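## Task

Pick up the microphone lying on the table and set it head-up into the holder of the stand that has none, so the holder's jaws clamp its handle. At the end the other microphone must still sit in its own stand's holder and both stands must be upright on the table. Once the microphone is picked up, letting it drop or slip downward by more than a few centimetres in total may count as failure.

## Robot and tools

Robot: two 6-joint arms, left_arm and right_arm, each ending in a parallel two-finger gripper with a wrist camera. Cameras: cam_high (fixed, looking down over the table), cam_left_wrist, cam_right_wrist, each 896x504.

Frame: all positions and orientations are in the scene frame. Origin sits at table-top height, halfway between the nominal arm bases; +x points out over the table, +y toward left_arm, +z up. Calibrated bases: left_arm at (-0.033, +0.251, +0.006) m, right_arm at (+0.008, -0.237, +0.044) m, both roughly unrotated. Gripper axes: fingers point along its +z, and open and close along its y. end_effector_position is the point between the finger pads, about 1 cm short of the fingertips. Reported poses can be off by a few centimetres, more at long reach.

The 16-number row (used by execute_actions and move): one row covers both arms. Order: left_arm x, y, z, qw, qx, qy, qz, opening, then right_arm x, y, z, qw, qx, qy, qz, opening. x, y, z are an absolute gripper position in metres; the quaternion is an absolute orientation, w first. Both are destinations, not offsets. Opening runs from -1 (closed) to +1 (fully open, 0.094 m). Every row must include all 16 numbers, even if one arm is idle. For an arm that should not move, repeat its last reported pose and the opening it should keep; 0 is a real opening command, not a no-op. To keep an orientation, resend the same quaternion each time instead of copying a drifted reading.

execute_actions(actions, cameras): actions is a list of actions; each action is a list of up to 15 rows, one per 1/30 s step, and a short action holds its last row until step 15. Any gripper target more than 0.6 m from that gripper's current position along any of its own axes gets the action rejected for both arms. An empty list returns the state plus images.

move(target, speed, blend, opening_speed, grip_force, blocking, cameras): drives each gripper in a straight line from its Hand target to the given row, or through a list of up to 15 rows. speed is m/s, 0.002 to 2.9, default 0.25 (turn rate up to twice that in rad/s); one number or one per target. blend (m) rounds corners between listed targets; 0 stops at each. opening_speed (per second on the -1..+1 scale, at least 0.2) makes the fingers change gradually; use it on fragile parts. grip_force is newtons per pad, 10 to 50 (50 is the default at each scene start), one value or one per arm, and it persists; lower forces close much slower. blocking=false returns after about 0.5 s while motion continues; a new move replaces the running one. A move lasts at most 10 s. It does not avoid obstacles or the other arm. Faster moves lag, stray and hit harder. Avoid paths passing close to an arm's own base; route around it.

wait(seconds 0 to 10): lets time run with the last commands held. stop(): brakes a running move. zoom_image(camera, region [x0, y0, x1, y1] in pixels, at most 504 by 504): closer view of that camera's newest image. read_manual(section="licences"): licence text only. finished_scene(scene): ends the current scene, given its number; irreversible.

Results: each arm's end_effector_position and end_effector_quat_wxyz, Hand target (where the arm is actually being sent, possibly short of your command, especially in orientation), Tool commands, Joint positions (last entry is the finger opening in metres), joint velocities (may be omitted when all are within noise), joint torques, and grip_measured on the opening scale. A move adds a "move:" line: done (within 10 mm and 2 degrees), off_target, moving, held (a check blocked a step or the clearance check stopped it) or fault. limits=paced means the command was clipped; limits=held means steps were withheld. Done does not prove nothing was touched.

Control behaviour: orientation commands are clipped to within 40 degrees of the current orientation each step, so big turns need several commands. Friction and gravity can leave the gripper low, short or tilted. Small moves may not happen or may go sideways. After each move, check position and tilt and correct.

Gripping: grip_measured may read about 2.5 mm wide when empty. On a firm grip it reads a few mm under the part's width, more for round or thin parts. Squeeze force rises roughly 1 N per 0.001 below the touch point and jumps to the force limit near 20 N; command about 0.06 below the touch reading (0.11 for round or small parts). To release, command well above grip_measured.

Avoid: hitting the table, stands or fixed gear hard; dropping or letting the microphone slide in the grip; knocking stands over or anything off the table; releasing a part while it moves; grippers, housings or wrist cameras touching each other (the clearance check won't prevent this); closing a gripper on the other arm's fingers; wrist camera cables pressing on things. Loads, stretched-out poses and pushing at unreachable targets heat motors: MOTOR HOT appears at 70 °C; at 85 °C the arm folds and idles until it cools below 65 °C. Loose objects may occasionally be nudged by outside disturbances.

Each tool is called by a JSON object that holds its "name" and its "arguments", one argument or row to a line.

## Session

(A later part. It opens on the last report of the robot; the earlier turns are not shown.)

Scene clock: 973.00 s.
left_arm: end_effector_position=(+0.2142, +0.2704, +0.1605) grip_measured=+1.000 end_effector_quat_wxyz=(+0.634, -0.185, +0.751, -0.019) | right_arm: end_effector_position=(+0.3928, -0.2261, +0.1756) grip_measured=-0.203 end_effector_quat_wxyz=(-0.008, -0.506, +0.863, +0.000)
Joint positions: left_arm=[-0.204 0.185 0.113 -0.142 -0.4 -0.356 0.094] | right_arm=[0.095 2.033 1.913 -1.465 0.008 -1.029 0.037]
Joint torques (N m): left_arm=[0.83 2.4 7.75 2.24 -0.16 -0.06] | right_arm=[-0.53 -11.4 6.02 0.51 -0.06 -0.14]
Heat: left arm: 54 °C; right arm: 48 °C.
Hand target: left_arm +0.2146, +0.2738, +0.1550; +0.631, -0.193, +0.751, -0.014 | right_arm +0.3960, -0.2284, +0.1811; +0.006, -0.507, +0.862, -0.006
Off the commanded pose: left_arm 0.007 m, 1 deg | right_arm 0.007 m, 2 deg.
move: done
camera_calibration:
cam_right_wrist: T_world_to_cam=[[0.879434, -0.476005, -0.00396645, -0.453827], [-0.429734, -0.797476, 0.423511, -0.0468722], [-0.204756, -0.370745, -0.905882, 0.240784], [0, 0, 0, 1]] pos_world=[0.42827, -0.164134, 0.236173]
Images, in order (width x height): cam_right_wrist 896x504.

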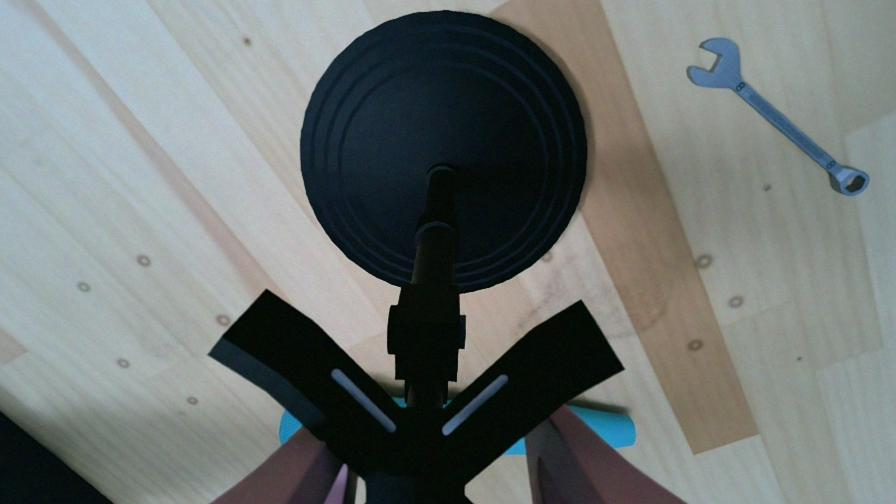

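{"name": "move", "arguments": {
  "target": [
    [0.215, 0.2738, 0.155, 0.631, -0.193, 0.751, -0.014, 1.0, 0.390, -0.2285, 0.181, 0.003, -0.507, 0.8619, -0.003, -0.2]
  ],
  "speed": 0.06,
  "cameras": ["cam_right_wrist"]
}}

Scene clock: 979.17 s.
left_arm: end_effector_position=(+0.2142, +0.2704, +0.1605) grip_measured=+1.000 end_effector_quat_wxyz=(+0.634, -0.185, +0.751, -0.019) | right_arm: end_effector_position=(+0.3893, -0.2262, +0.1704) grip_measured=-0.203 end_effector_quat_wxyz=(-0.015, -0.506, +0.862, +0.004)
Joint positions: left_arm=[-0.204 0.185 0.113 -0.142 -0.4 -0.356 0.094] | right_arm=[0.095 2.033 1.892 -1.461 0.008 -1.031 0.037]
Joint torques (N m): left_arm=[0.77 2.24 7.84 2.23 -0.18 -0.07] | right_arm=[-0.58 -13 5.48 0.45 -0.09 -0.11]
Heat: left arm: 54 °C; right arm: 49 °C.
Hand target: left_arm +0.2146, +0.2738, +0.1550; +0.631, -0.193, +0.751, -0.014 | right_arm +0.3899, -0.2284, +0.1810; +0.003, -0.507, +0.862, -0.003
Off the commanded pose: left_arm 0.007 m, 1 deg | right_arm 0.011 m, 2 deg.
move: off_target (right_arm)
camera_calibration:
cam_right_wrist: T_world_to_cam=[[0.879975, -0.474669, -0.0182393, -0.448316], [-0.421495, -0.797953, 0.430827, -0.0507926], [-0.219054, -0.371429, -0.90225, 0.240142], [0, 0, 0, 1]] pos_world=[0.425702, -0.164136, 0.230374]
Images, in order (width x height): cam_right_wrist 896x504.

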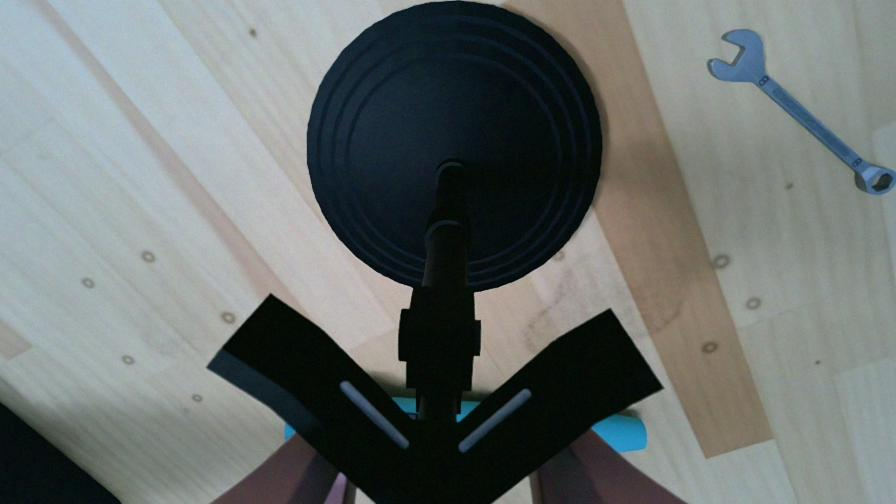

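{"name": "move", "arguments": {
  "target": [
    [0.215, 0.2738, 0.155, 0.631, -0.193, 0.751, -0.014, 1.0, 0.391, -0.2295, 0.189, 0.003, -0.507, 0.8619, -0.003, -0.2],
    [0.215, 0.2738, 0.155, 0.631, -0.193, 0.751, -0.014, 1.0, 0.391, -0.2295, 0.185, 0.003, -0.507, 0.8619, -0.003, -0.75]
  ],
  "speed": 0.06,
  "opening_speed": 1.0,
  "cameras": ["cam_right_wrist"]
}}

Scene clock: 986.33 s.
left_arm: end_effector_position=(+0.2142, +0.2704, +0.1605) grip_measured=+1.000 end_effector_quat_wxyz=(+0.634, -0.185, +0.751, -0.019) | right_arm: end_effector_position=(+0.3858, -0.2275, +0.1706) grip_measured=-0.452 end_effector_quat_wxyz=(-0.021, -0.507, +0.862, +0.008)
Joint positions: left_arm=[-0.204 0.185 0.113 -0.142 -0.4 -0.356 0.094] | right_arm=[0.091 2.033 1.892 -1.475 0.006 -1.036 0.026]
Joint torques (N m): left_arm=[0.72 2.26 7.84 2.23 -0.15 -0.05] | right_arm=[-0.49 -12.49 7.88 0.37 -0.07 -0.1]
Heat: left arm: 54 °C; right arm: 50 °C.
Hand target: left_arm +0.2146, +0.2738, +0.1550; +0.631, -0.193, +0.751, -0.014 | right_arm +0.3906, -0.2295, +0.1850; +0.003, -0.507, +0.862, -0.003
Off the commanded pose: left_arm 0.007 m, 1 deg | right_arm 0.015 m, 3 deg.
move: off_target (right_arm); target 2's new opening was sent with right_arm's hand 0.015 m and 3 deg from that target
camera_calibration:
cam_right_wrist: T_world_to_cam=[[0.880286, -0.473406, -0.0313469, -0.443415], [-0.414218, -0.799082, 0.435765, -0.0572604], [-0.231342, -0.370613, -0.899514, 0.243489], [0, 0, 0, 1]] pos_world=[0.422943, -0.165431, 0.230075]
Images, in order (width x height): cam_right_wrist 896x504.

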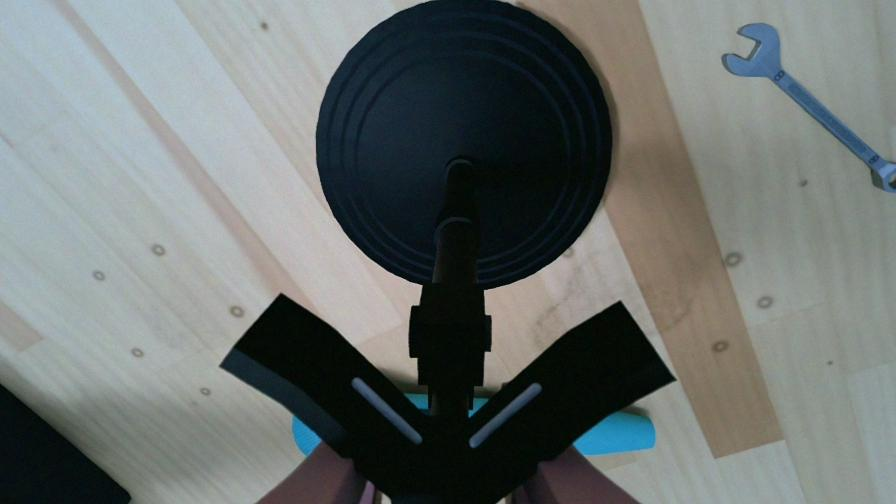

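{"name": "move", "arguments": {
  "target": [
    [0.215, 0.2738, 0.155, 0.631, -0.193, 0.751, -0.014, 1.0, 0.391, -0.2295, 0.185, 0.003, -0.507, 0.8619, -0.003, 0.0],
    [0.215, 0.2738, 0.155, 0.631, -0.193, 0.751, -0.014, 1.0, 0.391, -0.2285, 0.215, 0.023, -0.5068, 0.8616, -0.0125, 0.0],
    [0.215, 0.2738, 0.155, 0.631, -0.193, 0.751, -0.014, 1.0, 0.391, -0.2285, 0.18, 0.003, -0.507, 0.8619, -0.003, 0.0]
  ],
  "speed": 0.08,
  "opening_speed": 1.0,
  "cameras": ["cam_right_wrist"]
}}

Scene clock: 1002.00 s.
left_arm: end_effector_position=(+0.2142, +0.2704, +0.1605) grip_measured=+1.000 end_effector_quat_wxyz=(+0.634, -0.185, +0.751, -0.019) | right_arm: end_effector_position=(+0.3899, -0.2273, +0.1779) grip_measured=-0.003 end_effector_quat_wxyz=(-0.005, -0.507, +0.862, -0.001)
Joint positions: left_arm=[-0.204 0.185 0.113 -0.142 -0.4 -0.356 0.094] | right_arm=[0.091 2.014 1.894 -1.459 0.006 -1.036 0.047]
Joint torques (N m): left_arm=[0.88 2.33 7.77 2.23 -0.18 -0.05] | right_arm=[-0.28 -10.67 5.52 0.48 -0.07 -0.07]
Heat: left arm: 54 °C; right arm: 52 °C.
Hand target: left_arm +0.2146, +0.2738, +0.1550; +0.631, -0.193, +0.751, -0.014 | right_arm +0.3910, -0.2285, +0.1799; +0.003, -0.507, +0.862, -0.003
Off the commanded pose: left_arm 0.007 m, 1 deg | right_arm 0.003 m, 1 deg.
move: done
camera_calibration:
cam_right_wrist: T_world_to_cam=[[0.88085, -0.473395, 0.00090449, -0.452666], [-0.430203, -0.799681, 0.41885, -0.0495072], [-0.197558, -0.369333, -0.908055, 0.23977], [0, 0, 0, 1]] pos_world=[0.424801, -0.165325, 0.23887]
Images, in order (width x height): cam_right_wrist 896x504.

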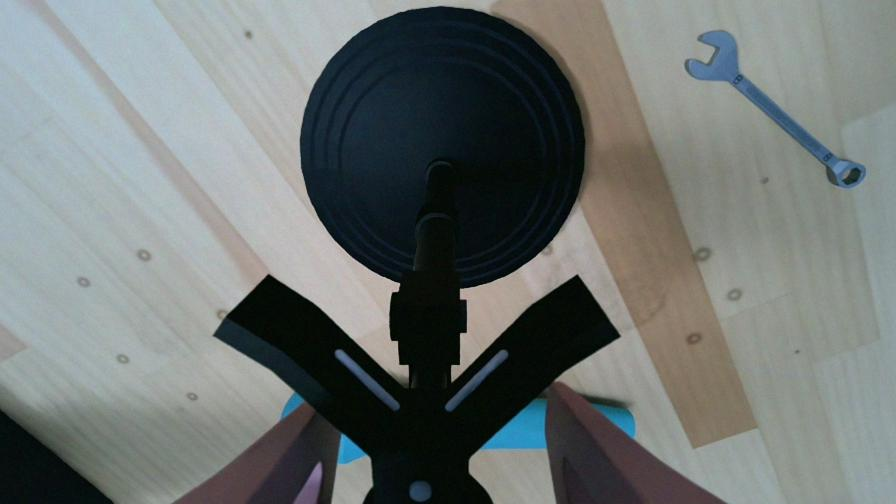

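{"name": "move", "arguments": {
  "target": [
    [0.215, 0.2738, 0.155, 0.631, -0.193, 0.751, -0.014, 1.0, 0.3885, -0.2235, 0.205, 0.013, -0.5068, 0.8616, -0.0065, 0.0],
    [0.215, 0.2738, 0.155, 0.631, -0.193, 0.751, -0.014, 1.0, 0.3885, -0.2235, 0.18, 0.003, -0.507, 0.8619, -0.003, 0.0]
  ],
  "speed": 0.08,
  "cameras": ["cam_right_wrist"]
}}

Scene clock: 1033.50 s.
left_arm: end_effector_position=(+0.2142, +0.2704, +0.1605) grip_measured=+1.000 end_effector_quat_wxyz=(+0.634, -0.185, +0.751, -0.019) | right_arm: end_effector_position=(+0.3877, -0.2273, +0.1742) grip_measured=-0.003 end_effector_quat_wxyz=(-0.009, -0.505, +0.863, +0.002)
Joint positions: left_arm=[-0.204 0.185 0.113 -0.142 -0.4 -0.356 0.094] | right_arm=[0.091 2.014 1.879 -1.454 0.006 -1.032 0.047]
Joint torques (N m): left_arm=[0.83 2.33 7.77 2.25 -0.16 -0.04] | right_arm=[0.95 -11.6 5.5 0.47 -0.07 0.02]
Heat: left arm: 54 °C; right arm: 56 °C.
Hand target: left_arm +0.2146, +0.2738, +0.1550; +0.631, -0.193, +0.751, -0.014 | right_arm +0.3885, -0.2235, +0.1800; +0.003, -0.507, +0.862, -0.003
Off the commanded pose: left_arm 0.007 m, 1 deg | right_arm 0.007 m, 2 deg.
move: done
camera_calibration:
cam_right_wrist: T_world_to_cam=[[0.879029, -0.4767, -0.00800074, -0.449256], [-0.428874, -0.797945, 0.423498, -0.0498972], [-0.208266, -0.368836, -0.905862, 0.239809], [0, 0, 0, 1]] pos_world=[0.423454, -0.165526, 0.234771]
Images, in order (width x height): cam_right_wrist 896x504.

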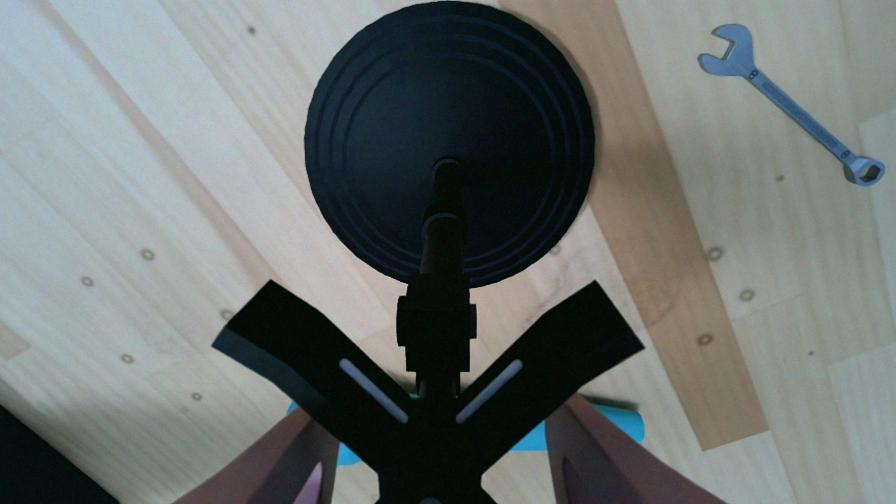

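{"name": "move", "arguments": {
  "target": [
    [0.215, 0.2738, 0.155, 0.631, -0.193, 0.751, -0.014, 1.0, 0.3885, -0.218, 0.2, 0.013, -0.5068, 0.8616, -0.0065, 0.0],
    [0.215, 0.2738, 0.155, 0.631, -0.193, 0.751, -0.014, 1.0, 0.389, -0.220, 0.182, 0.003, -0.507, 0.8619, -0.003, 0.0]
  ],
  "speed": 0.08,
  "cameras": ["cam_right_wrist"]
}}

Scene clock: 1042.27 s.
left_arm: end_effector_position=(+0.2142, +0.2704, +0.1605) grip_measured=+1.000 end_effector_quat_wxyz=(+0.634, -0.185, +0.751, -0.019) | right_arm: end_effector_position=(+0.3881, -0.2218, +0.1777) grip_measured=-0.003 end_effector_quat_wxyz=(-0.008, -0.506, +0.862, +0.001)
Joint positions: left_arm=[-0.204 0.185 0.113 -0.142 -0.4 -0.356 0.094] | right_arm=[0.106 2.014 1.893 -1.464 0.006 -1.02 0.047]
Joint torques (N m): left_arm=[0.84 2.22 7.9 2.24 -0.17 -0.07] | right_arm=[0.49 -11.23 5.49 0.47 -0.07 -0.01]
Heat: left arm: 54 °C; right arm: 57 °C.
Hand target: left_arm +0.2146, +0.2738, +0.1550; +0.631, -0.193, +0.751, -0.014 | right_arm +0.3890, -0.2200, +0.1819; +0.003, -0.507, +0.862, -0.003
Off the commanded pose: left_arm 0.007 m, 1 deg | right_arm 0.005 m, 1 deg.
move: done
camera_calibration:
cam_right_wrist: T_world_to_cam=[[0.880153, -0.474668, -0.00450142, -0.44756], [-0.428683, -0.798886, 0.421915, -0.0467996], [-0.203865, -0.36942, -0.906624, 0.243364], [0, 0, 0, 1]] pos_world=[0.423473, -0.159926, 0.238371]
Images, in order (width x height): cam_right_wrist 896x504.

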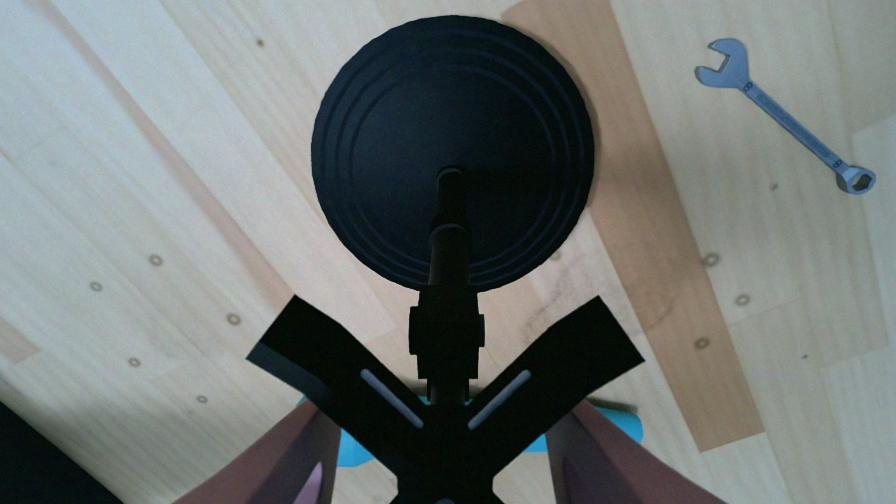

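{"name": "move", "arguments": {
  "target": [
    [0.215, 0.2738, 0.155, 0.631, -0.193, 0.751, -0.014, 1.0, 0.389, -0.220, 0.182, 0.003, -0.507, 0.8619, -0.003, -0.75]
  ],
  "speed": 0.08,
  "opening_speed": 1.0,
  "cameras": ["cam_right_wrist"]
}}

Scene clock: 1046.87 s.
left_arm: end_effector_position=(+0.2142, +0.2704, +0.1605) grip_measured=+1.000 end_effector_quat_wxyz=(+0.634, -0.185, +0.751, -0.019) | right_arm: end_effector_position=(+0.3876, -0.2229, +0.1777) grip_measured=-0.505 end_effector_quat_wxyz=(-0.010, -0.506, +0.862, -0.001)
Joint positions: left_arm=[-0.204 0.185 0.113 -0.142 -0.4 -0.356 0.094] | right_arm=[0.106 2.014 1.893 -1.467 0.012 -1.019 0.023]
Joint torques (N m): left_arm=[0.77 2.21 7.87 2.23 -0.18 -0.08] | right_arm=[0.47 -11.23 5.5 0.48 -0.12 -0.02]
Heat: left arm: 54 °C; right arm: 57 °C.
Hand target: left_arm +0.2146, +0.2738, +0.1550; +0.631, -0.193, +0.751, -0.014 | right_arm +0.3890, -0.2200, +0.1819; +0.003, -0.507, +0.862, -0.003
Off the commanded pose: left_arm 0.007 m, 1 deg | right_arm 0.005 m, 2 deg.
move: done
camera_calibration:
cam_right_wrist: T_world_to_cam=[[0.879598, -0.475706, -0.00339315, -0.447829], [-0.428724, -0.795777, 0.427708, -0.048208], [-0.206164, -0.374757, -0.90391, 0.242145], [0, 0, 0, 1]] pos_world=[0.423163, -0.160652, 0.237977]
Images, in order (width x height): cam_right_wrist 896x504.

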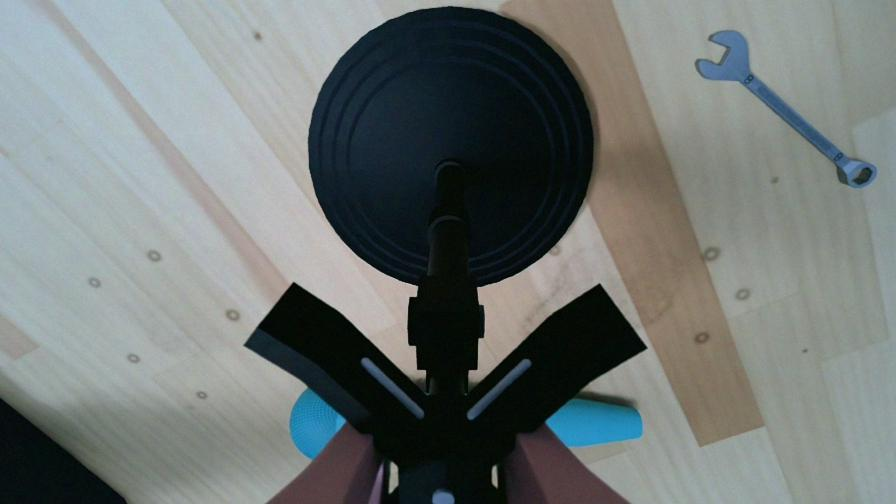

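{"name": "move", "arguments": {
  "target": [
    [0.215, 0.2738, 0.155, 0.631, -0.193, 0.751, -0.014, 1.0, 0.385, -0.220, 0.222, 0.010, -0.507, 0.8619, -0.006, -0.75]
  ],
  "speed": 0.05,
  "cameras": ["cam_right_wrist"]
}}

Scene clock: 1066.20 s.
left_arm: end_effector_position=(+0.2142, +0.2704, +0.1605) grip_measured=+1.000 end_effector_quat_wxyz=(+0.634, -0.185, +0.751, -0.019) | right_arm: end_effector_position=(+0.3822, -0.2232, +0.2032) grip_measured=-0.530 end_effector_quat_wxyz=(-0.012, -0.506, +0.863, +0.000)
Joint positions: left_arm=[-0.204 0.185 0.113 -0.142 -0.4 -0.356 0.094] | right_arm=[0.106 2.014 1.996 -1.573 0.012 -1.018 0.022]
Joint torques (N m): left_arm=[0.87 2.26 7.84 2.24 -0.17 -0.07] | right_arm=[0.46 -11.95 9.96 0.24 -0.14 -0.03]
Heat: left arm: 54 °C; right arm: 58 °C.
Hand target: left_arm +0.2146, +0.2738, +0.1550; +0.631, -0.193, +0.751, -0.014 | right_arm +0.3844, -0.2200, +0.2215; +0.013, -0.507, +0.862, -0.008
Off the commanded pose: left_arm 0.007 m, 1 deg | right_arm 0.019 m, 3 deg.
joint sent to its limit (right arm) — joint 4 (wrist pitch), lower limit. The joint targets still meet the commanded pose.
move: off_target (right_arm)
camera_calibration:
cam_right_wrist: T_world_to_cam=[[0.879447, -0.47595, -0.00671623, -0.442487], [-0.427177, -0.795394, 0.429963, -0.0626429], [-0.209983, -0.375261, -0.902821, 0.265075], [0, 0, 0, 1]] pos_world=[0.418045, -0.160955, 0.263278]
Images, in order (width x height): cam_right_wrist 896x504.

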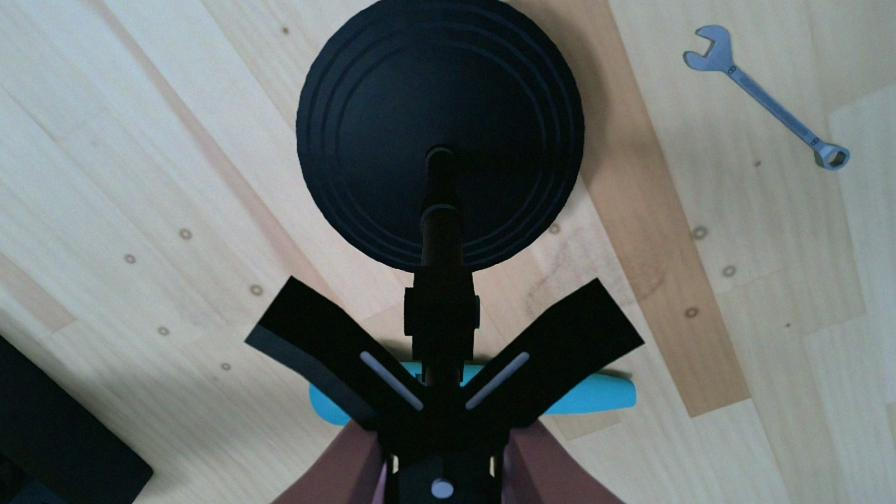

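{"name": "move", "arguments": {
  "target": [
    [0.215, 0.2738, 0.155, 0.631, -0.193, 0.751, -0.014, 1.0, 0.3107, -0.1276, 0.220, 0.0, -0.7314, 0.6820, 0.0, -0.75],
    [0.215, 0.2738, 0.155, 0.631, -0.193, 0.751, -0.014, 1.0, 0.214, -0.062, 0.218, 0.0, -0.9063, 0.4226, 0.0, -0.75]
  ],
  "speed": 0.1,
  "blend": [0.03, 0],
  "cameras": ["cam_right_wrist", "cam_high"]
}}

Scene clock: 1076.57 s.
left_arm: end_effector_position=(+0.2142, +0.2704, +0.1605) grip_measured=+1.000 end_effector_quat_wxyz=(+0.634, -0.185, +0.751, -0.019) | right_arm: end_effector_position=(+0.2174, -0.0637, +0.2088) grip_measured=-0.531 end_effector_quat_wxyz=(+0.021, +0.903, -0.430, -0.003)
Joint positions: left_arm=[-0.204 0.185 0.113 -0.142 -0.4 -0.356 0.094] | right_arm=[0.762 1.616 1.518 -1.513 0.012 -1.553 0.022]
Joint velocities: left_arm=[-0.002 -0.002 0.002 -0.037 -0.051 -0.168 0] | right_arm=[within noise]
Joint torques (N m): left_arm=[0.83 2.33 7.79 2.25 -0.18 -0.07] | right_arm=[0.69 -9.44 6 0.32 -0.15 -0.14]
Heat: left arm: 54 °C; right arm: 58 °C.
Hand target: left_arm +0.2146, +0.2738, +0.1550; +0.631, -0.193, +0.751, -0.014 | right_arm +0.2139, -0.0621, +0.2178; +0.000, +0.906, -0.422, +0.000
Off the commanded pose: left_arm 0.007 m, 1 deg | right_arm 0.010 m, 3 deg.
move: off_target (right_arm)
camera_calibration:
cam_right_wrist: T_world_to_cam=[[0.767183, 0.640434, -0.0357074, -0.119998], [0.592632, -0.686423, 0.421438, -0.221591], [0.245393, -0.344482, -0.906154, 0.199035], [0, 0, 0, 1]] pos_world=[0.174541, -0.00669035, 0.269458]
Images, in order (width x height): cam_high 896x504, cam_right_wrist 896x504.

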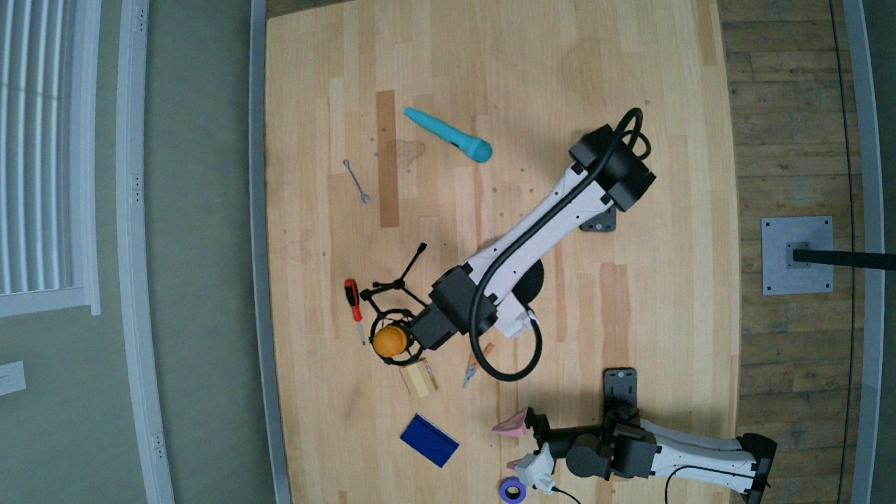

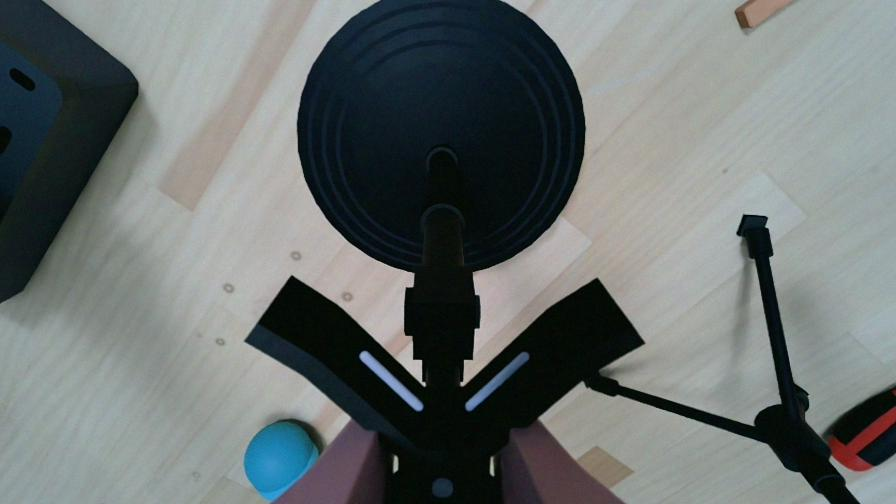

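{"name": "move", "arguments": {
  "target": [
    [0.215, 0.2738, 0.155, 0.631, -0.193, 0.751, -0.014, 1.0, 0.209, -0.062, 0.197, 0.016, -0.9063, 0.4226, -0.007, -0.75],
    [0.215, 0.2738, 0.155, 0.631, -0.193, 0.751, -0.014, 1.0, 0.209, -0.062, 0.189, 0.016, -0.9063, 0.4226, -0.007, -0.75]
  ],
  "speed": [0.05, 0.02]
}}

Scene clock: 1089.43 s.
left_arm: end_effector_position=(+0.2142, +0.2704, +0.1605) grip_measured=+1.000 end_effector_quat_wxyz=(+0.634, -0.185, +0.751, -0.019) | right_arm: end_effector_position=(+0.2102, -0.0662, +0.1802) grip_measured=-0.531 end_effector_quat_wxyz=(+0.009, +0.905, -0.425, +0.002)
Joint positions: left_arm=[-0.204 0.185 0.113 -0.142 -0.4 -0.356 0.094] | right_arm=[0.773 1.555 1.343 -1.373 0.012 -1.554 0.022]
Joint torques (N m): left_arm=[0.84 2.26 7.82 2.21 -0.17 -0.06] | right_arm=[0.81 -8.95 6.09 0.45 -0.16 -0.02]
Heat: left arm: 54 °C; right arm: 56 °C.
Hand target: left_arm +0.2146, +0.2738, +0.1550; +0.631, -0.193, +0.751, -0.014 | right_arm +0.2089, -0.0621, +0.1890; -0.016, +0.906, -0.422, +0.007
Off the commanded pose: left_arm 0.007 m, 1 deg | right_arm 0.010 m, 3 deg.
move: off_target (right_arm)

{"name": "move", "arguments": {
  "target": [
    [0.215, 0.2738, 0.155, 0.631, -0.193, 0.751, -0.014, 1.0, 0.209, -0.062, 0.183, 0.02, -0.9063, 0.4226, -0.009, -0.75]
  ],
  "speed": 0.02
}}

{"name": "move", "arguments": {
  "target": [
    [0.215, 0.2738, 0.155, 0.631, -0.193, 0.751, -0.014, 1.0, 0.209, -0.062, 0.177, 0.02, -0.9063, 0.4226, -0.009, -0.75]
  ],
  "speed": 0.02,
  "cameras": ["cam_right_wrist"]
}}

Scene clock: 1094.87 s.
left_arm: end_effector_position=(+0.2142, +0.2704, +0.1605) grip_measured=+1.000 end_effector_quat_wxyz=(+0.634, -0.185, +0.751, -0.019) | right_arm: end_effector_position=(+0.2086, -0.0676, +0.1791) grip_measured=-0.531 end_effector_quat_wxyz=(+0.002, +0.905, -0.425, +0.005)
Joint positions: left_arm=[-0.204 0.185 0.113 -0.142 -0.4 -0.356 0.094] | right_arm=[0.773 1.532 1.317 -1.354 0.012 -1.553 0.022]
Joint torques (N m): left_arm=[0.8 2.25 7.87 2.24 -0.16 -0.08] | right_arm=[0.88 -7.51 5.52 0.59 -0.16 -0.01]
Heat: left arm: 54 °C; right arm: 55 °C.
Hand target: left_arm +0.2146, +0.2738, +0.1550; +0.631, -0.193, +0.751, -0.014 | right_arm +0.2089, -0.0620, +0.1831; -0.020, +0.906, -0.422, +0.009
Off the commanded pose: left_arm 0.007 m, 1 deg | right_arm 0.007 m, 3 deg.
move: off_target (right_arm)

Scene clock: 1095.60 s.
left_arm: end_effector_position=(+0.2142, +0.2704, +0.1605) grip_measured=+1.000 end_effector_quat_wxyz=(+0.634, -0.185, +0.751, -0.019) | right_arm: end_effector_position=(+0.2078, -0.0683, +0.1784) grip_measured=-0.531 end_effector_quat_wxyz=(-0.003, +0.905, -0.426, +0.008)
Joint positions: left_arm=[-0.204 0.185 0.113 -0.142 -0.4 -0.356 0.094] | right_arm=[0.773 1.518 1.301 -1.341 0.012 -1.552 0.022]
Joint torques (N m): left_arm=[0.83 2.33 7.87 2.24 -0.18 -0.07] | right_arm=[0.87 -6.15 4.72 0.71 -0.15 -0.03]
Heat: left arm: 54 °C; right arm: 55 °C.
Hand target: left_arm +0.2146, +0.2738, +0.1550; +0.631, -0.193, +0.751, -0.014 | right_arm +0.2089, -0.0620, +0.1772; -0.020, +0.906, -0.422, +0.009
Off the commanded pose: left_arm 0.007 m, 1 deg | right_arm 0.007 m, 2 deg.
move: done
camera_calibration:
cam_right_wrist: T_world_to_cam=[[0.761677, 0.647744, 0.0165744, -0.118532], [0.582139, -0.695318, 0.421481, -0.204608], [0.284537, -0.311384, -0.906686, 0.166516], [0, 0, 0, 1]] pos_world=[0.162013, -0.0136387, 0.239181]
Images, in order (width x height): cam_right_wrist 896x504.

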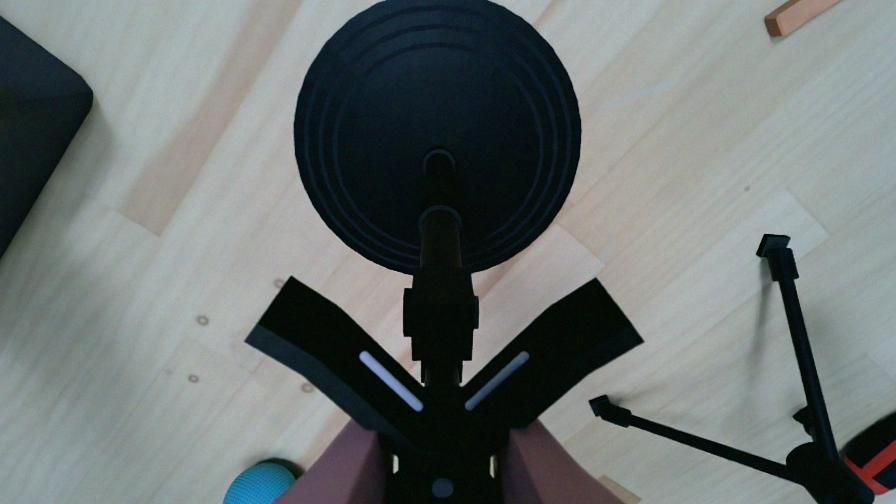

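{"name": "move", "arguments": {
  "target": [
    [0.215, 0.2738, 0.155, 0.631, -0.193, 0.751, -0.014, 1.0, 0.209, -0.063, 0.1765, 0.016, -0.9063, 0.4226, -0.007, -0.75],
    [0.215, 0.2738, 0.155, 0.631, -0.193, 0.751, -0.014, 1.0, 0.209, -0.063, 0.1765, 0.016, -0.9063, 0.4226, -0.007, -0.1]
  ],
  "speed": 0.02,
  "opening_speed": 0.5,
  "cameras": ["cam_right_wrist"]
}}

Scene clock: 1102.53 s.
left_arm: end_effector_position=(+0.2142, +0.2704, +0.1605) grip_measured=+1.000 end_effector_quat_wxyz=(+0.634, -0.185, +0.751, -0.019) | right_arm: end_effector_position=(+0.2092, -0.0650, +0.1768) grip_measured=-0.103 end_effector_quat_wxyz=(-0.010, +0.904, -0.427, +0.006)
Joint positions: left_arm=[-0.204 0.185 0.113 -0.142 -0.4 -0.356 0.094] | right_arm=[0.773 1.518 1.294 -1.322 0.003 -1.551 0.042]
Joint torques (N m): left_arm=[0.81 2.28 7.9 2.23 -0.17 -0.06] | right_arm=[0.59 -5.67 5.71 0.49 -0.08 -0.07]
Heat: left arm: 54 °C; right arm: 53 °C.
Hand target: left_arm +0.2146, +0.2738, +0.1550; +0.631, -0.193, +0.751, -0.014 | right_arm +0.2090, -0.0630, +0.1765; -0.016, +0.906, -0.423, +0.007
Off the commanded pose: left_arm 0.007 m, 1 deg | right_arm 0.002 m, 1 deg.
move: done
camera_calibration:
cam_right_wrist: T_world_to_cam=[[0.762239, 0.64664, 0.029129, -0.124068], [0.57985, -0.702125, 0.413272, -0.201041], [0.28769, -0.298121, -0.910142, 0.166548], [0, 0, 0, 1]] pos_world=[0.163229, -0.0112768, 0.23828]
Images, in order (width x height): cam_right_wrist 896x504.

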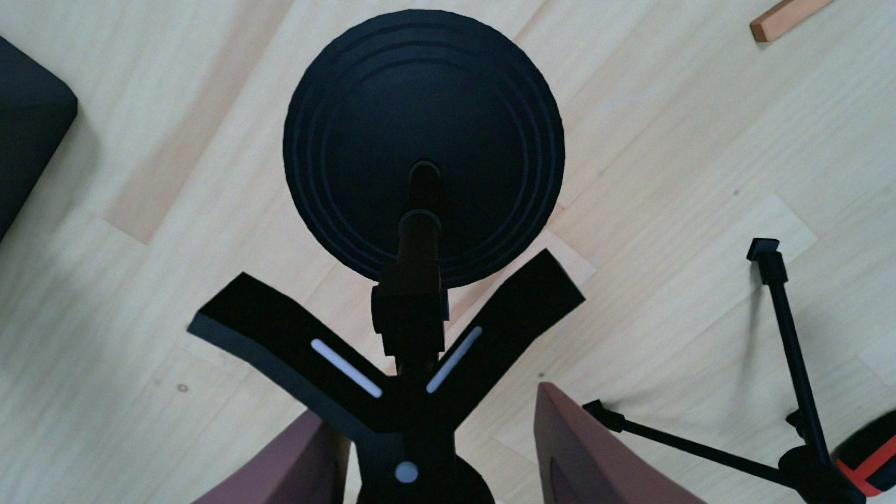

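{"name": "move", "arguments": {
  "target": [
    [0.215, 0.2738, 0.155, 0.631, -0.193, 0.751, -0.014, 1.0, 0.209, -0.063, 0.178, 0.016, -0.9063, 0.4226, -0.007, 0.2],
    [0.215, 0.2738, 0.155, 0.631, -0.193, 0.751, -0.014, 1.0, 0.209, -0.064, 0.215, 0.0159, -0.9047, 0.4257, -0.0072, 0.2],
    [0.215, 0.2738, 0.155, 0.631, -0.193, 0.751, -0.014, 1.0, 0.209, -0.064, 0.26, 0.0795, -0.9014, 0.4242, -0.0357, 0.2],
    [0.215, 0.2738, 0.155, 0.631, -0.193, 0.751, -0.014, 1.0, 0.207, -0.067, 0.32, 0.1583, -0.8911, 0.4193, -0.0712, 0.2]
  ],
  "speed": [0.05, 0.05, 0.1, 0.15],
  "blend": [0, 0, 0.01, 0],
  "opening_speed": 1.0,
  "cameras": ["cam_right_wrist", "cam_high"]
}}

Scene clock: 1119.40 s.
left_arm: end_effector_position=(+0.2142, +0.2704, +0.1605) grip_measured=+1.000 end_effector_quat_wxyz=(+0.634, -0.185, +0.751, -0.019) | right_arm: end_effector_position=(+0.2074, -0.0666, +0.3099) grip_measured=+0.197 end_effector_quat_wxyz=(-0.144, +0.893, -0.421, +0.066)
Joint positions: left_arm=[-0.204 0.185 0.113 -0.142 -0.4 -0.356 0.094] | right_arm=[0.773 1.372 1.671 -1.552 0.003 -1.551 0.056]
Joint torques (N m): left_arm=[0.8 2.24 7.82 2.23 -0.17 -0.06] | right_arm=[-0.02 -4.38 8.73 0.88 -0.08 -0.05]
Heat: left arm: 54 °C; right arm: 50 °C.
Hand target: left_arm +0.2146, +0.2738, +0.1550; +0.631, -0.193, +0.751, -0.014 | right_arm +0.2068, -0.0671, +0.3198; -0.158, +0.891, -0.419, +0.071
Off the commanded pose: left_arm 0.007 m, 1 deg | right_arm 0.010 m, 2 deg.
move: done
camera_calibration:
cam_right_wrist: T_world_to_cam=[[0.723265, 0.613206, 0.317594, -0.209085], [0.489556, -0.779658, 0.390472, -0.235504], [0.487055, -0.126935, -0.864098, 0.243461], [0, 0, 0, 1]] pos_world=[0.147937, -0.0244968, 0.368736]
Images, in order (width x height): cam_high 896x504, cam_right_wrist 896x504.

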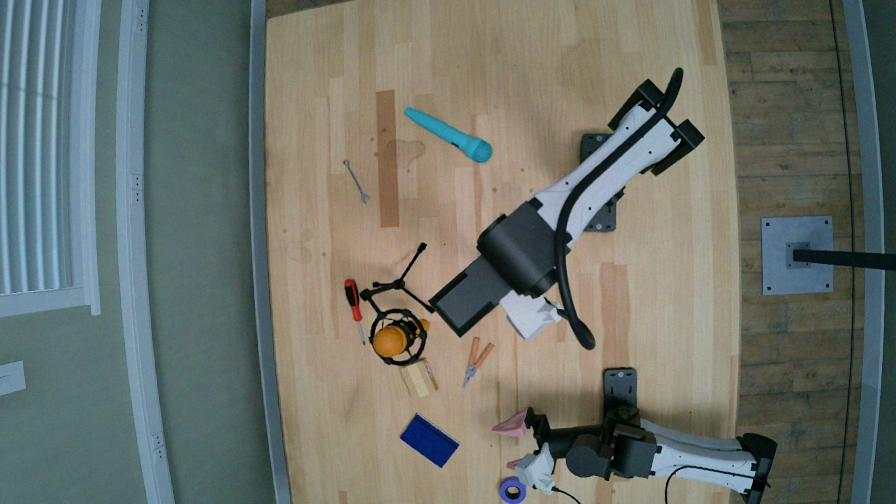

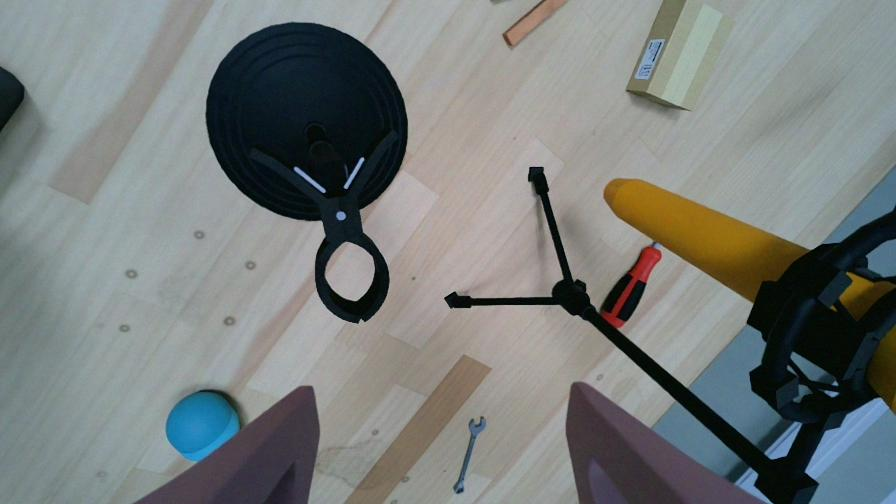

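{"name": "move", "arguments": {
  "target": [
    [0.215, 0.2738, 0.155, 0.631, -0.193, 0.751, -0.014, 1.0, 0.3034, -0.1849, 0.32, 0.1511, -0.4174, 0.8951, -0.0405, 0.3],
    [0.215, 0.2738, 0.155, 0.631, -0.193, 0.751, -0.014, 1.0, 0.3158, -0.3579, 0.20, 0.0695, 0.2783, 0.9580, -0.0063, 0.3],
    [0.215, 0.2738, 0.155, 0.631, -0.193, 0.751, -0.014, 1.0, 0.3158, -0.3579, 0.10, 0, 0.2790, 0.9603, 0, 0.3]
  ],
  "speed": [0.25, 0.25, 0.15],
  "blend": [0.03, 0.02, 0],
  "cameras": ["cam_right_wrist", "cam_high"]
}}

Scene clock: 1159.47 s.
left_arm: end_effector_position=(+0.2142, +0.2704, +0.1605) grip_measured=+1.000 end_effector_quat_wxyz=(+0.634, -0.185, +0.751, -0.019) | right_arm: end_effector_position=(+0.3137, -0.3559, +0.1000) grip_measured=+0.297 end_effector_quat_wxyz=(-0.008, +0.273, +0.962, -0.001)
Joint positions: left_arm=[-0.204 0.185 0.113 -0.142 -0.4 -0.356 0.094] | right_arm=[-0.307 1.83 1.332 -1.088 0.003 0.183 0.061]
Joint torques (N m): left_arm=[0.85 2.28 7.75 2.24 -0.17 -0.05] | right_arm=[-0.28 -8.2 5.78 0.53 -0.01 0.05]
Heat: left arm: 54 °C; right arm: 47 °C.
Hand target: left_arm +0.2146, +0.2738, +0.1550; +0.631, -0.193, +0.751, -0.014 | right_arm +0.3158, -0.3580, +0.1001; +0.000, +0.279, +0.960, +0.000
Off the commanded pose: left_arm 0.007 m, 1 deg | right_arm 0.003 m, 1 deg.
move: done
camera_calibration:
cam_right_wrist: T_world_to_cam=[[-0.51348, -0.858039, 0.0103109, -0.146871], [-0.774943, 0.468846, 0.423847, 0.406616], [-0.368511, 0.209647, -0.905675, 0.365924], [0, 0, 0, 1]] pos_world=[0.374536, -0.393376, 0.16058]
Images, in order (width x height): cam_high 896x504, cam_right_wrist 896x504.

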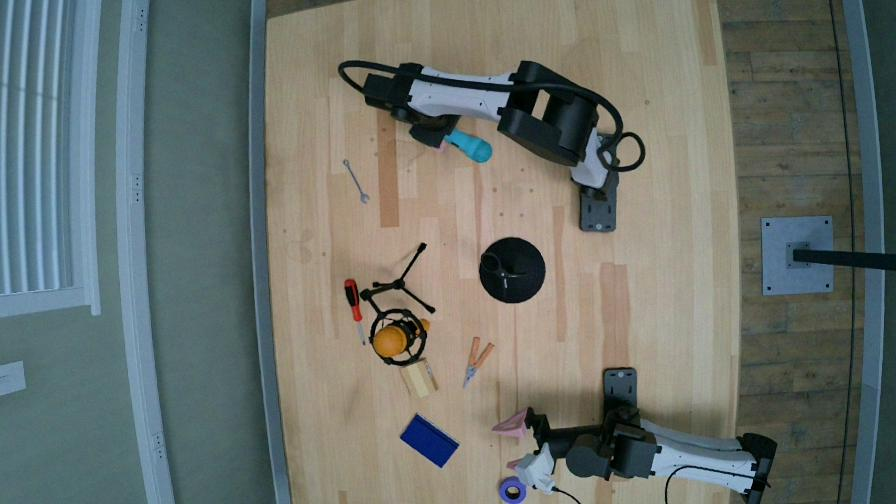

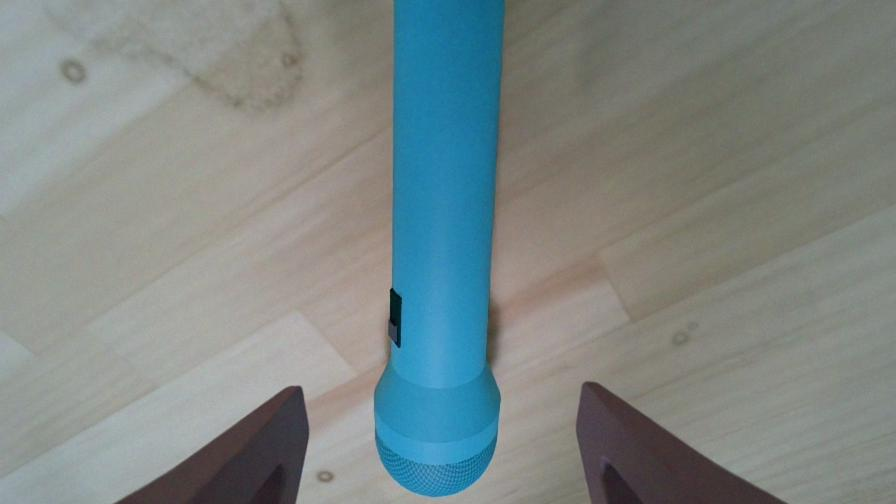

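{"name": "move", "arguments": {
  "target": [
    [0.215, 0.2738, 0.155, 0.631, -0.193, 0.751, -0.014, 1.0, 0.3165, -0.3587, 0.024, 0, 0.2790, 0.9603, 0, 0.3]
  ],
  "speed": 0.1,
  "cameras": ["cam_right_wrist"]
}}

Scene clock: 1168.83 s.
left_arm: end_effector_position=(+0.2142, +0.2704, +0.1605) grip_measured=+1.000 end_effector_quat_wxyz=(+0.634, -0.185, +0.751, -0.019) | right_arm: end_effector_position=(+0.3149, -0.3564, +0.0253) grip_measured=+0.297 end_effector_quat_wxyz=(-0.006, +0.273, +0.962, -0.001)
Joint positions: left_arm=[-0.204 0.185 0.113 -0.142 -0.4 -0.356 0.094] | right_arm=[-0.307 1.943 1.162 -0.803 0.003 0.183 0.061]
Joint torques (N m): left_arm=[0.84 2.26 7.82 2.23 -0.17 -0.08] | right_arm=[-0.42 -8.27 4.98 0.56 -0.01 0.04]
Heat: left arm: 54 °C; right arm: 47 °C.
Hand target: left_arm +0.2146, +0.2738, +0.1550; +0.631, -0.193, +0.751, -0.014 | right_arm +0.3164, -0.3587, +0.0240; +0.000, +0.279, +0.960, +0.000
Off the commanded pose: left_arm 0.007 m, 1 deg | right_arm 0.003 m, 1 deg.
move: done
camera_calibration:
cam_right_wrist: T_world_to_cam=[[-0.51355, -0.858003, 0.00992083, -0.145856], [-0.775809, 0.469231, 0.421832, 0.439857], [-0.366588, 0.208935, -0.90662, 0.297894], [0, 0, 0, 1]] pos_world=[0.375545, -0.39378, 0.0859778]
Images, in order (width x height): cam_right_wrist 896x504.

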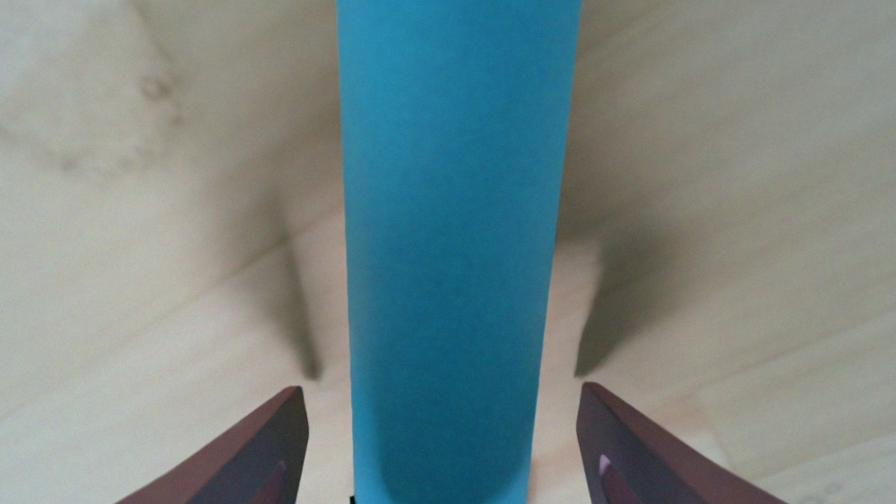

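{"name": "move", "arguments": {
  "target": [
    [0.215, 0.2738, 0.155, 0.631, -0.193, 0.751, -0.014, 1.0, 0.3165, -0.3587, 0.0235, 0, 0.2790, 0.9603, 0, -0.7]
  ],
  "speed": 0.1,
  "opening_speed": 1.5,
  "grip_force": 30
}}

Scene clock: 1173.87 s.
left_arm: end_effector_position=(+0.2142, +0.2704, +0.1605) grip_measured=+1.000 end_effector_quat_wxyz=(+0.634, -0.185, +0.751, -0.019) | right_arm: end_effector_position=(+0.3155, -0.3566, +0.0253) grip_measured=-0.258 end_effector_quat_wxyz=(-0.005, +0.273, +0.962, -0.001)
Joint positions: left_arm=[-0.204 0.185 0.113 -0.142 -0.4 -0.356 0.094] | right_arm=[-0.307 1.943 1.162 -0.8 0.003 0.183 0.035]
Joint torques (N m): left_arm=[0.84 2.32 7.88 2.24 -0.17 -0.08] | right_arm=[-0.43 -8.17 4.89 0.55 -0.02 0.03]
Heat: left arm: 54 °C; right arm: 48 °C.
Hand target: left_arm +0.2146, +0.2738, +0.1550; +0.631, -0.193, +0.751, -0.014 | right_arm +0.3165, -0.3587, +0.0235; +0.000, +0.279, +0.960, +0.000
Off the commanded pose: left_arm 0.007 m, 1 deg | right_arm 0.003 m, 1 deg.
grip_force (N): 30, 30
move: done

{"name": "wait", "arguments": {
  "seconds": 0.5,
  "cameras": ["cam_right_wrist"]
}}

Scene clock: 1178.03 s.
left_arm: end_effector_position=(+0.2142, +0.2704, +0.1605) grip_measured=+1.000 end_effector_quat_wxyz=(+0.634, -0.185, +0.751, -0.019) | right_arm: end_effector_position=(+0.3155, -0.3566, +0.0253) grip_measured=-0.258 end_effector_quat_wxyz=(-0.005, +0.273, +0.962, -0.001)
Joint positions: left_arm=[-0.204 0.185 0.113 -0.142 -0.4 -0.356 0.094] | right_arm=[-0.307 1.943 1.162 -0.8 0.003 0.183 0.035]
Joint torques (N m): left_arm=[0.79 2.28 7.76 2.22 -0.18 -0.05] | right_arm=[-0.43 -8.17 4.89 0.54 -0.01 0.03]
Heat: left arm: 54 °C; right arm: 48 °C.
Hand target: left_arm +0.2146, +0.2738, +0.1550; +0.631, -0.193, +0.751, -0.014 | right_arm +0.3165, -0.3587, +0.0235; +0.000, +0.279, +0.960, +0.000
Tool commands: left_gripper/opening=+1.0 right_gripper/opening=-0.7
Off the commanded pose: left_arm 0.007 m, 1 deg | right_arm 0.003 m, 1 deg.
grip_force (N): 30, 30
wait: 0.50 s; at rest from the start
camera_calibration:
cam_right_wrist: T_world_to_cam=[[-0.513535, -0.858016, 0.0095019, -0.14566], [-0.776872, 0.469614, 0.419443, 0.440975], [-0.364351, 0.208017, -0.907732, 0.297175], [0, 0, 0, 1]] pos_world=[0.376055, -0.393884, 0.0861752]
Images, in order (width x height): cam_right_wrist 896x504.

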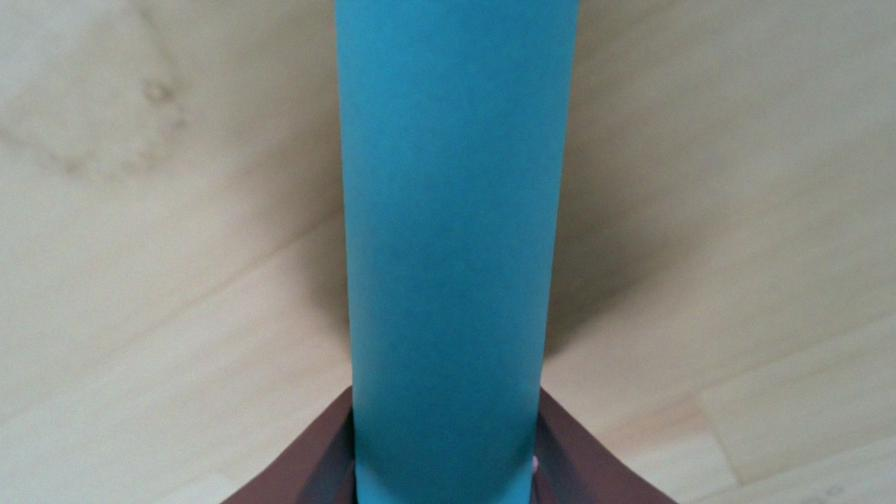

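{"name": "move", "arguments": {
  "target": [
    [0.215, 0.2738, 0.155, 0.631, -0.193, 0.751, -0.014, 1.0, 0.3165, -0.3587, 0.09, 0, 0.2790, 0.9603, 0, -0.7],
    [0.215, 0.2738, 0.155, 0.631, -0.193, 0.751, -0.014, 1.0, 0.292, -0.301, 0.09, 0, 0.7826, 0.6225, 0, -0.7],
    [0.215, 0.2738, 0.155, 0.631, -0.193, 0.751, -0.014, 1.0, 0.292, -0.301, 0.04, 0, 0.7826, 0.6225, 0, -0.7]
  ],
  "speed": [0.1,0.3,0.1],
  "blend": [0.01, 0.01, 0],
  "cameras": ["cam_right_wrist", "cam_high"]
}}

Scene clock: 1194.43 s.
left_arm: end_effector_position=(+0.2142, +0.2704, +0.1605) grip_measured=+1.000 end_effector_quat_wxyz=(+0.634, -0.185, +0.751, -0.019) | right_arm: end_effector_position=(+0.2894, -0.3027, +0.0406) grip_measured=-0.258 end_effector_quat_wxyz=(-0.004, +0.782, +0.623, -0.004)
Joint positions: left_arm=[-0.204 0.185 0.113 -0.142 -0.4 -0.356 0.094] | right_arm=[-0.166 1.775 1.008 -0.815 0 1.565 0.035]
Joint torques (N m): left_arm=[0.87 2.3 7.84 2.23 -0.16 -0.1] | right_arm=[0.85 -6.83 5.05 0.45 0.05 0.08]
Heat: left arm: 54 °C; right arm: 49 °C.
Hand target: left_arm +0.2146, +0.2738, +0.1550; +0.631, -0.193, +0.751, -0.014 | right_arm +0.2920, -0.3009, +0.0400; +0.000, +0.783, +0.623, +0.000
Off the commanded pose: left_arm 0.007 m, 1 deg | right_arm 0.003 m, 1 deg.
grip_force (N): 30, 30
move: done
camera_calibration:
cam_right_wrist: T_world_to_cam=[[-0.977821, 0.208794, 0.0164692, 0.344051], [0.197002, 0.890197, 0.410779, 0.234748], [0.0711073, 0.404913, -0.911586, 0.224078], [0, 0, 0, 1]] pos_world=[0.274241, -0.371539, 0.102171]
Images, in order (width x height): cam_high 896x504, cam_right_wrist 896x504.

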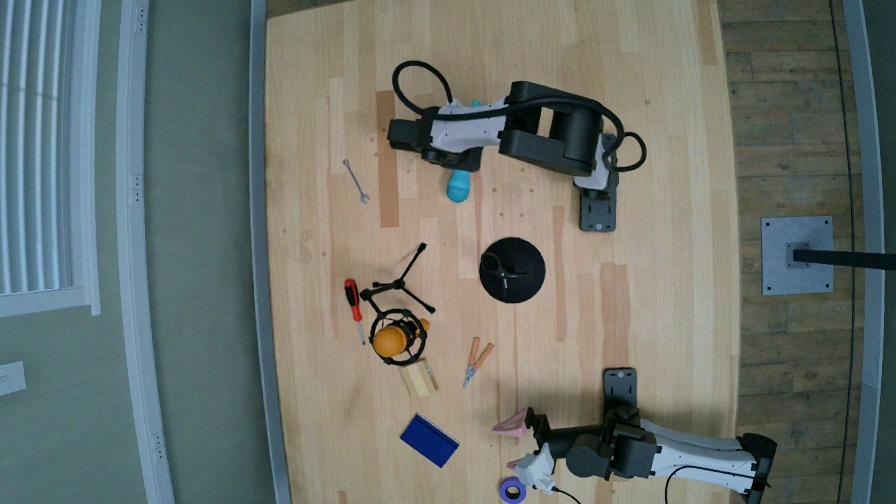

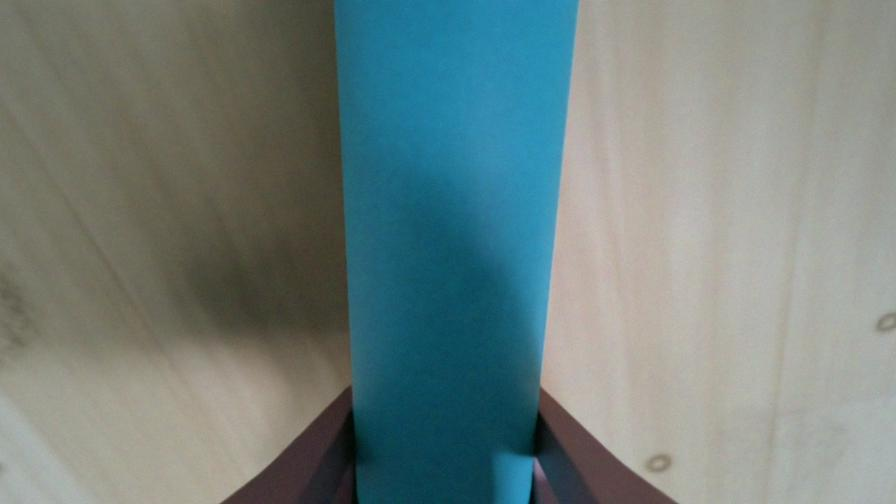

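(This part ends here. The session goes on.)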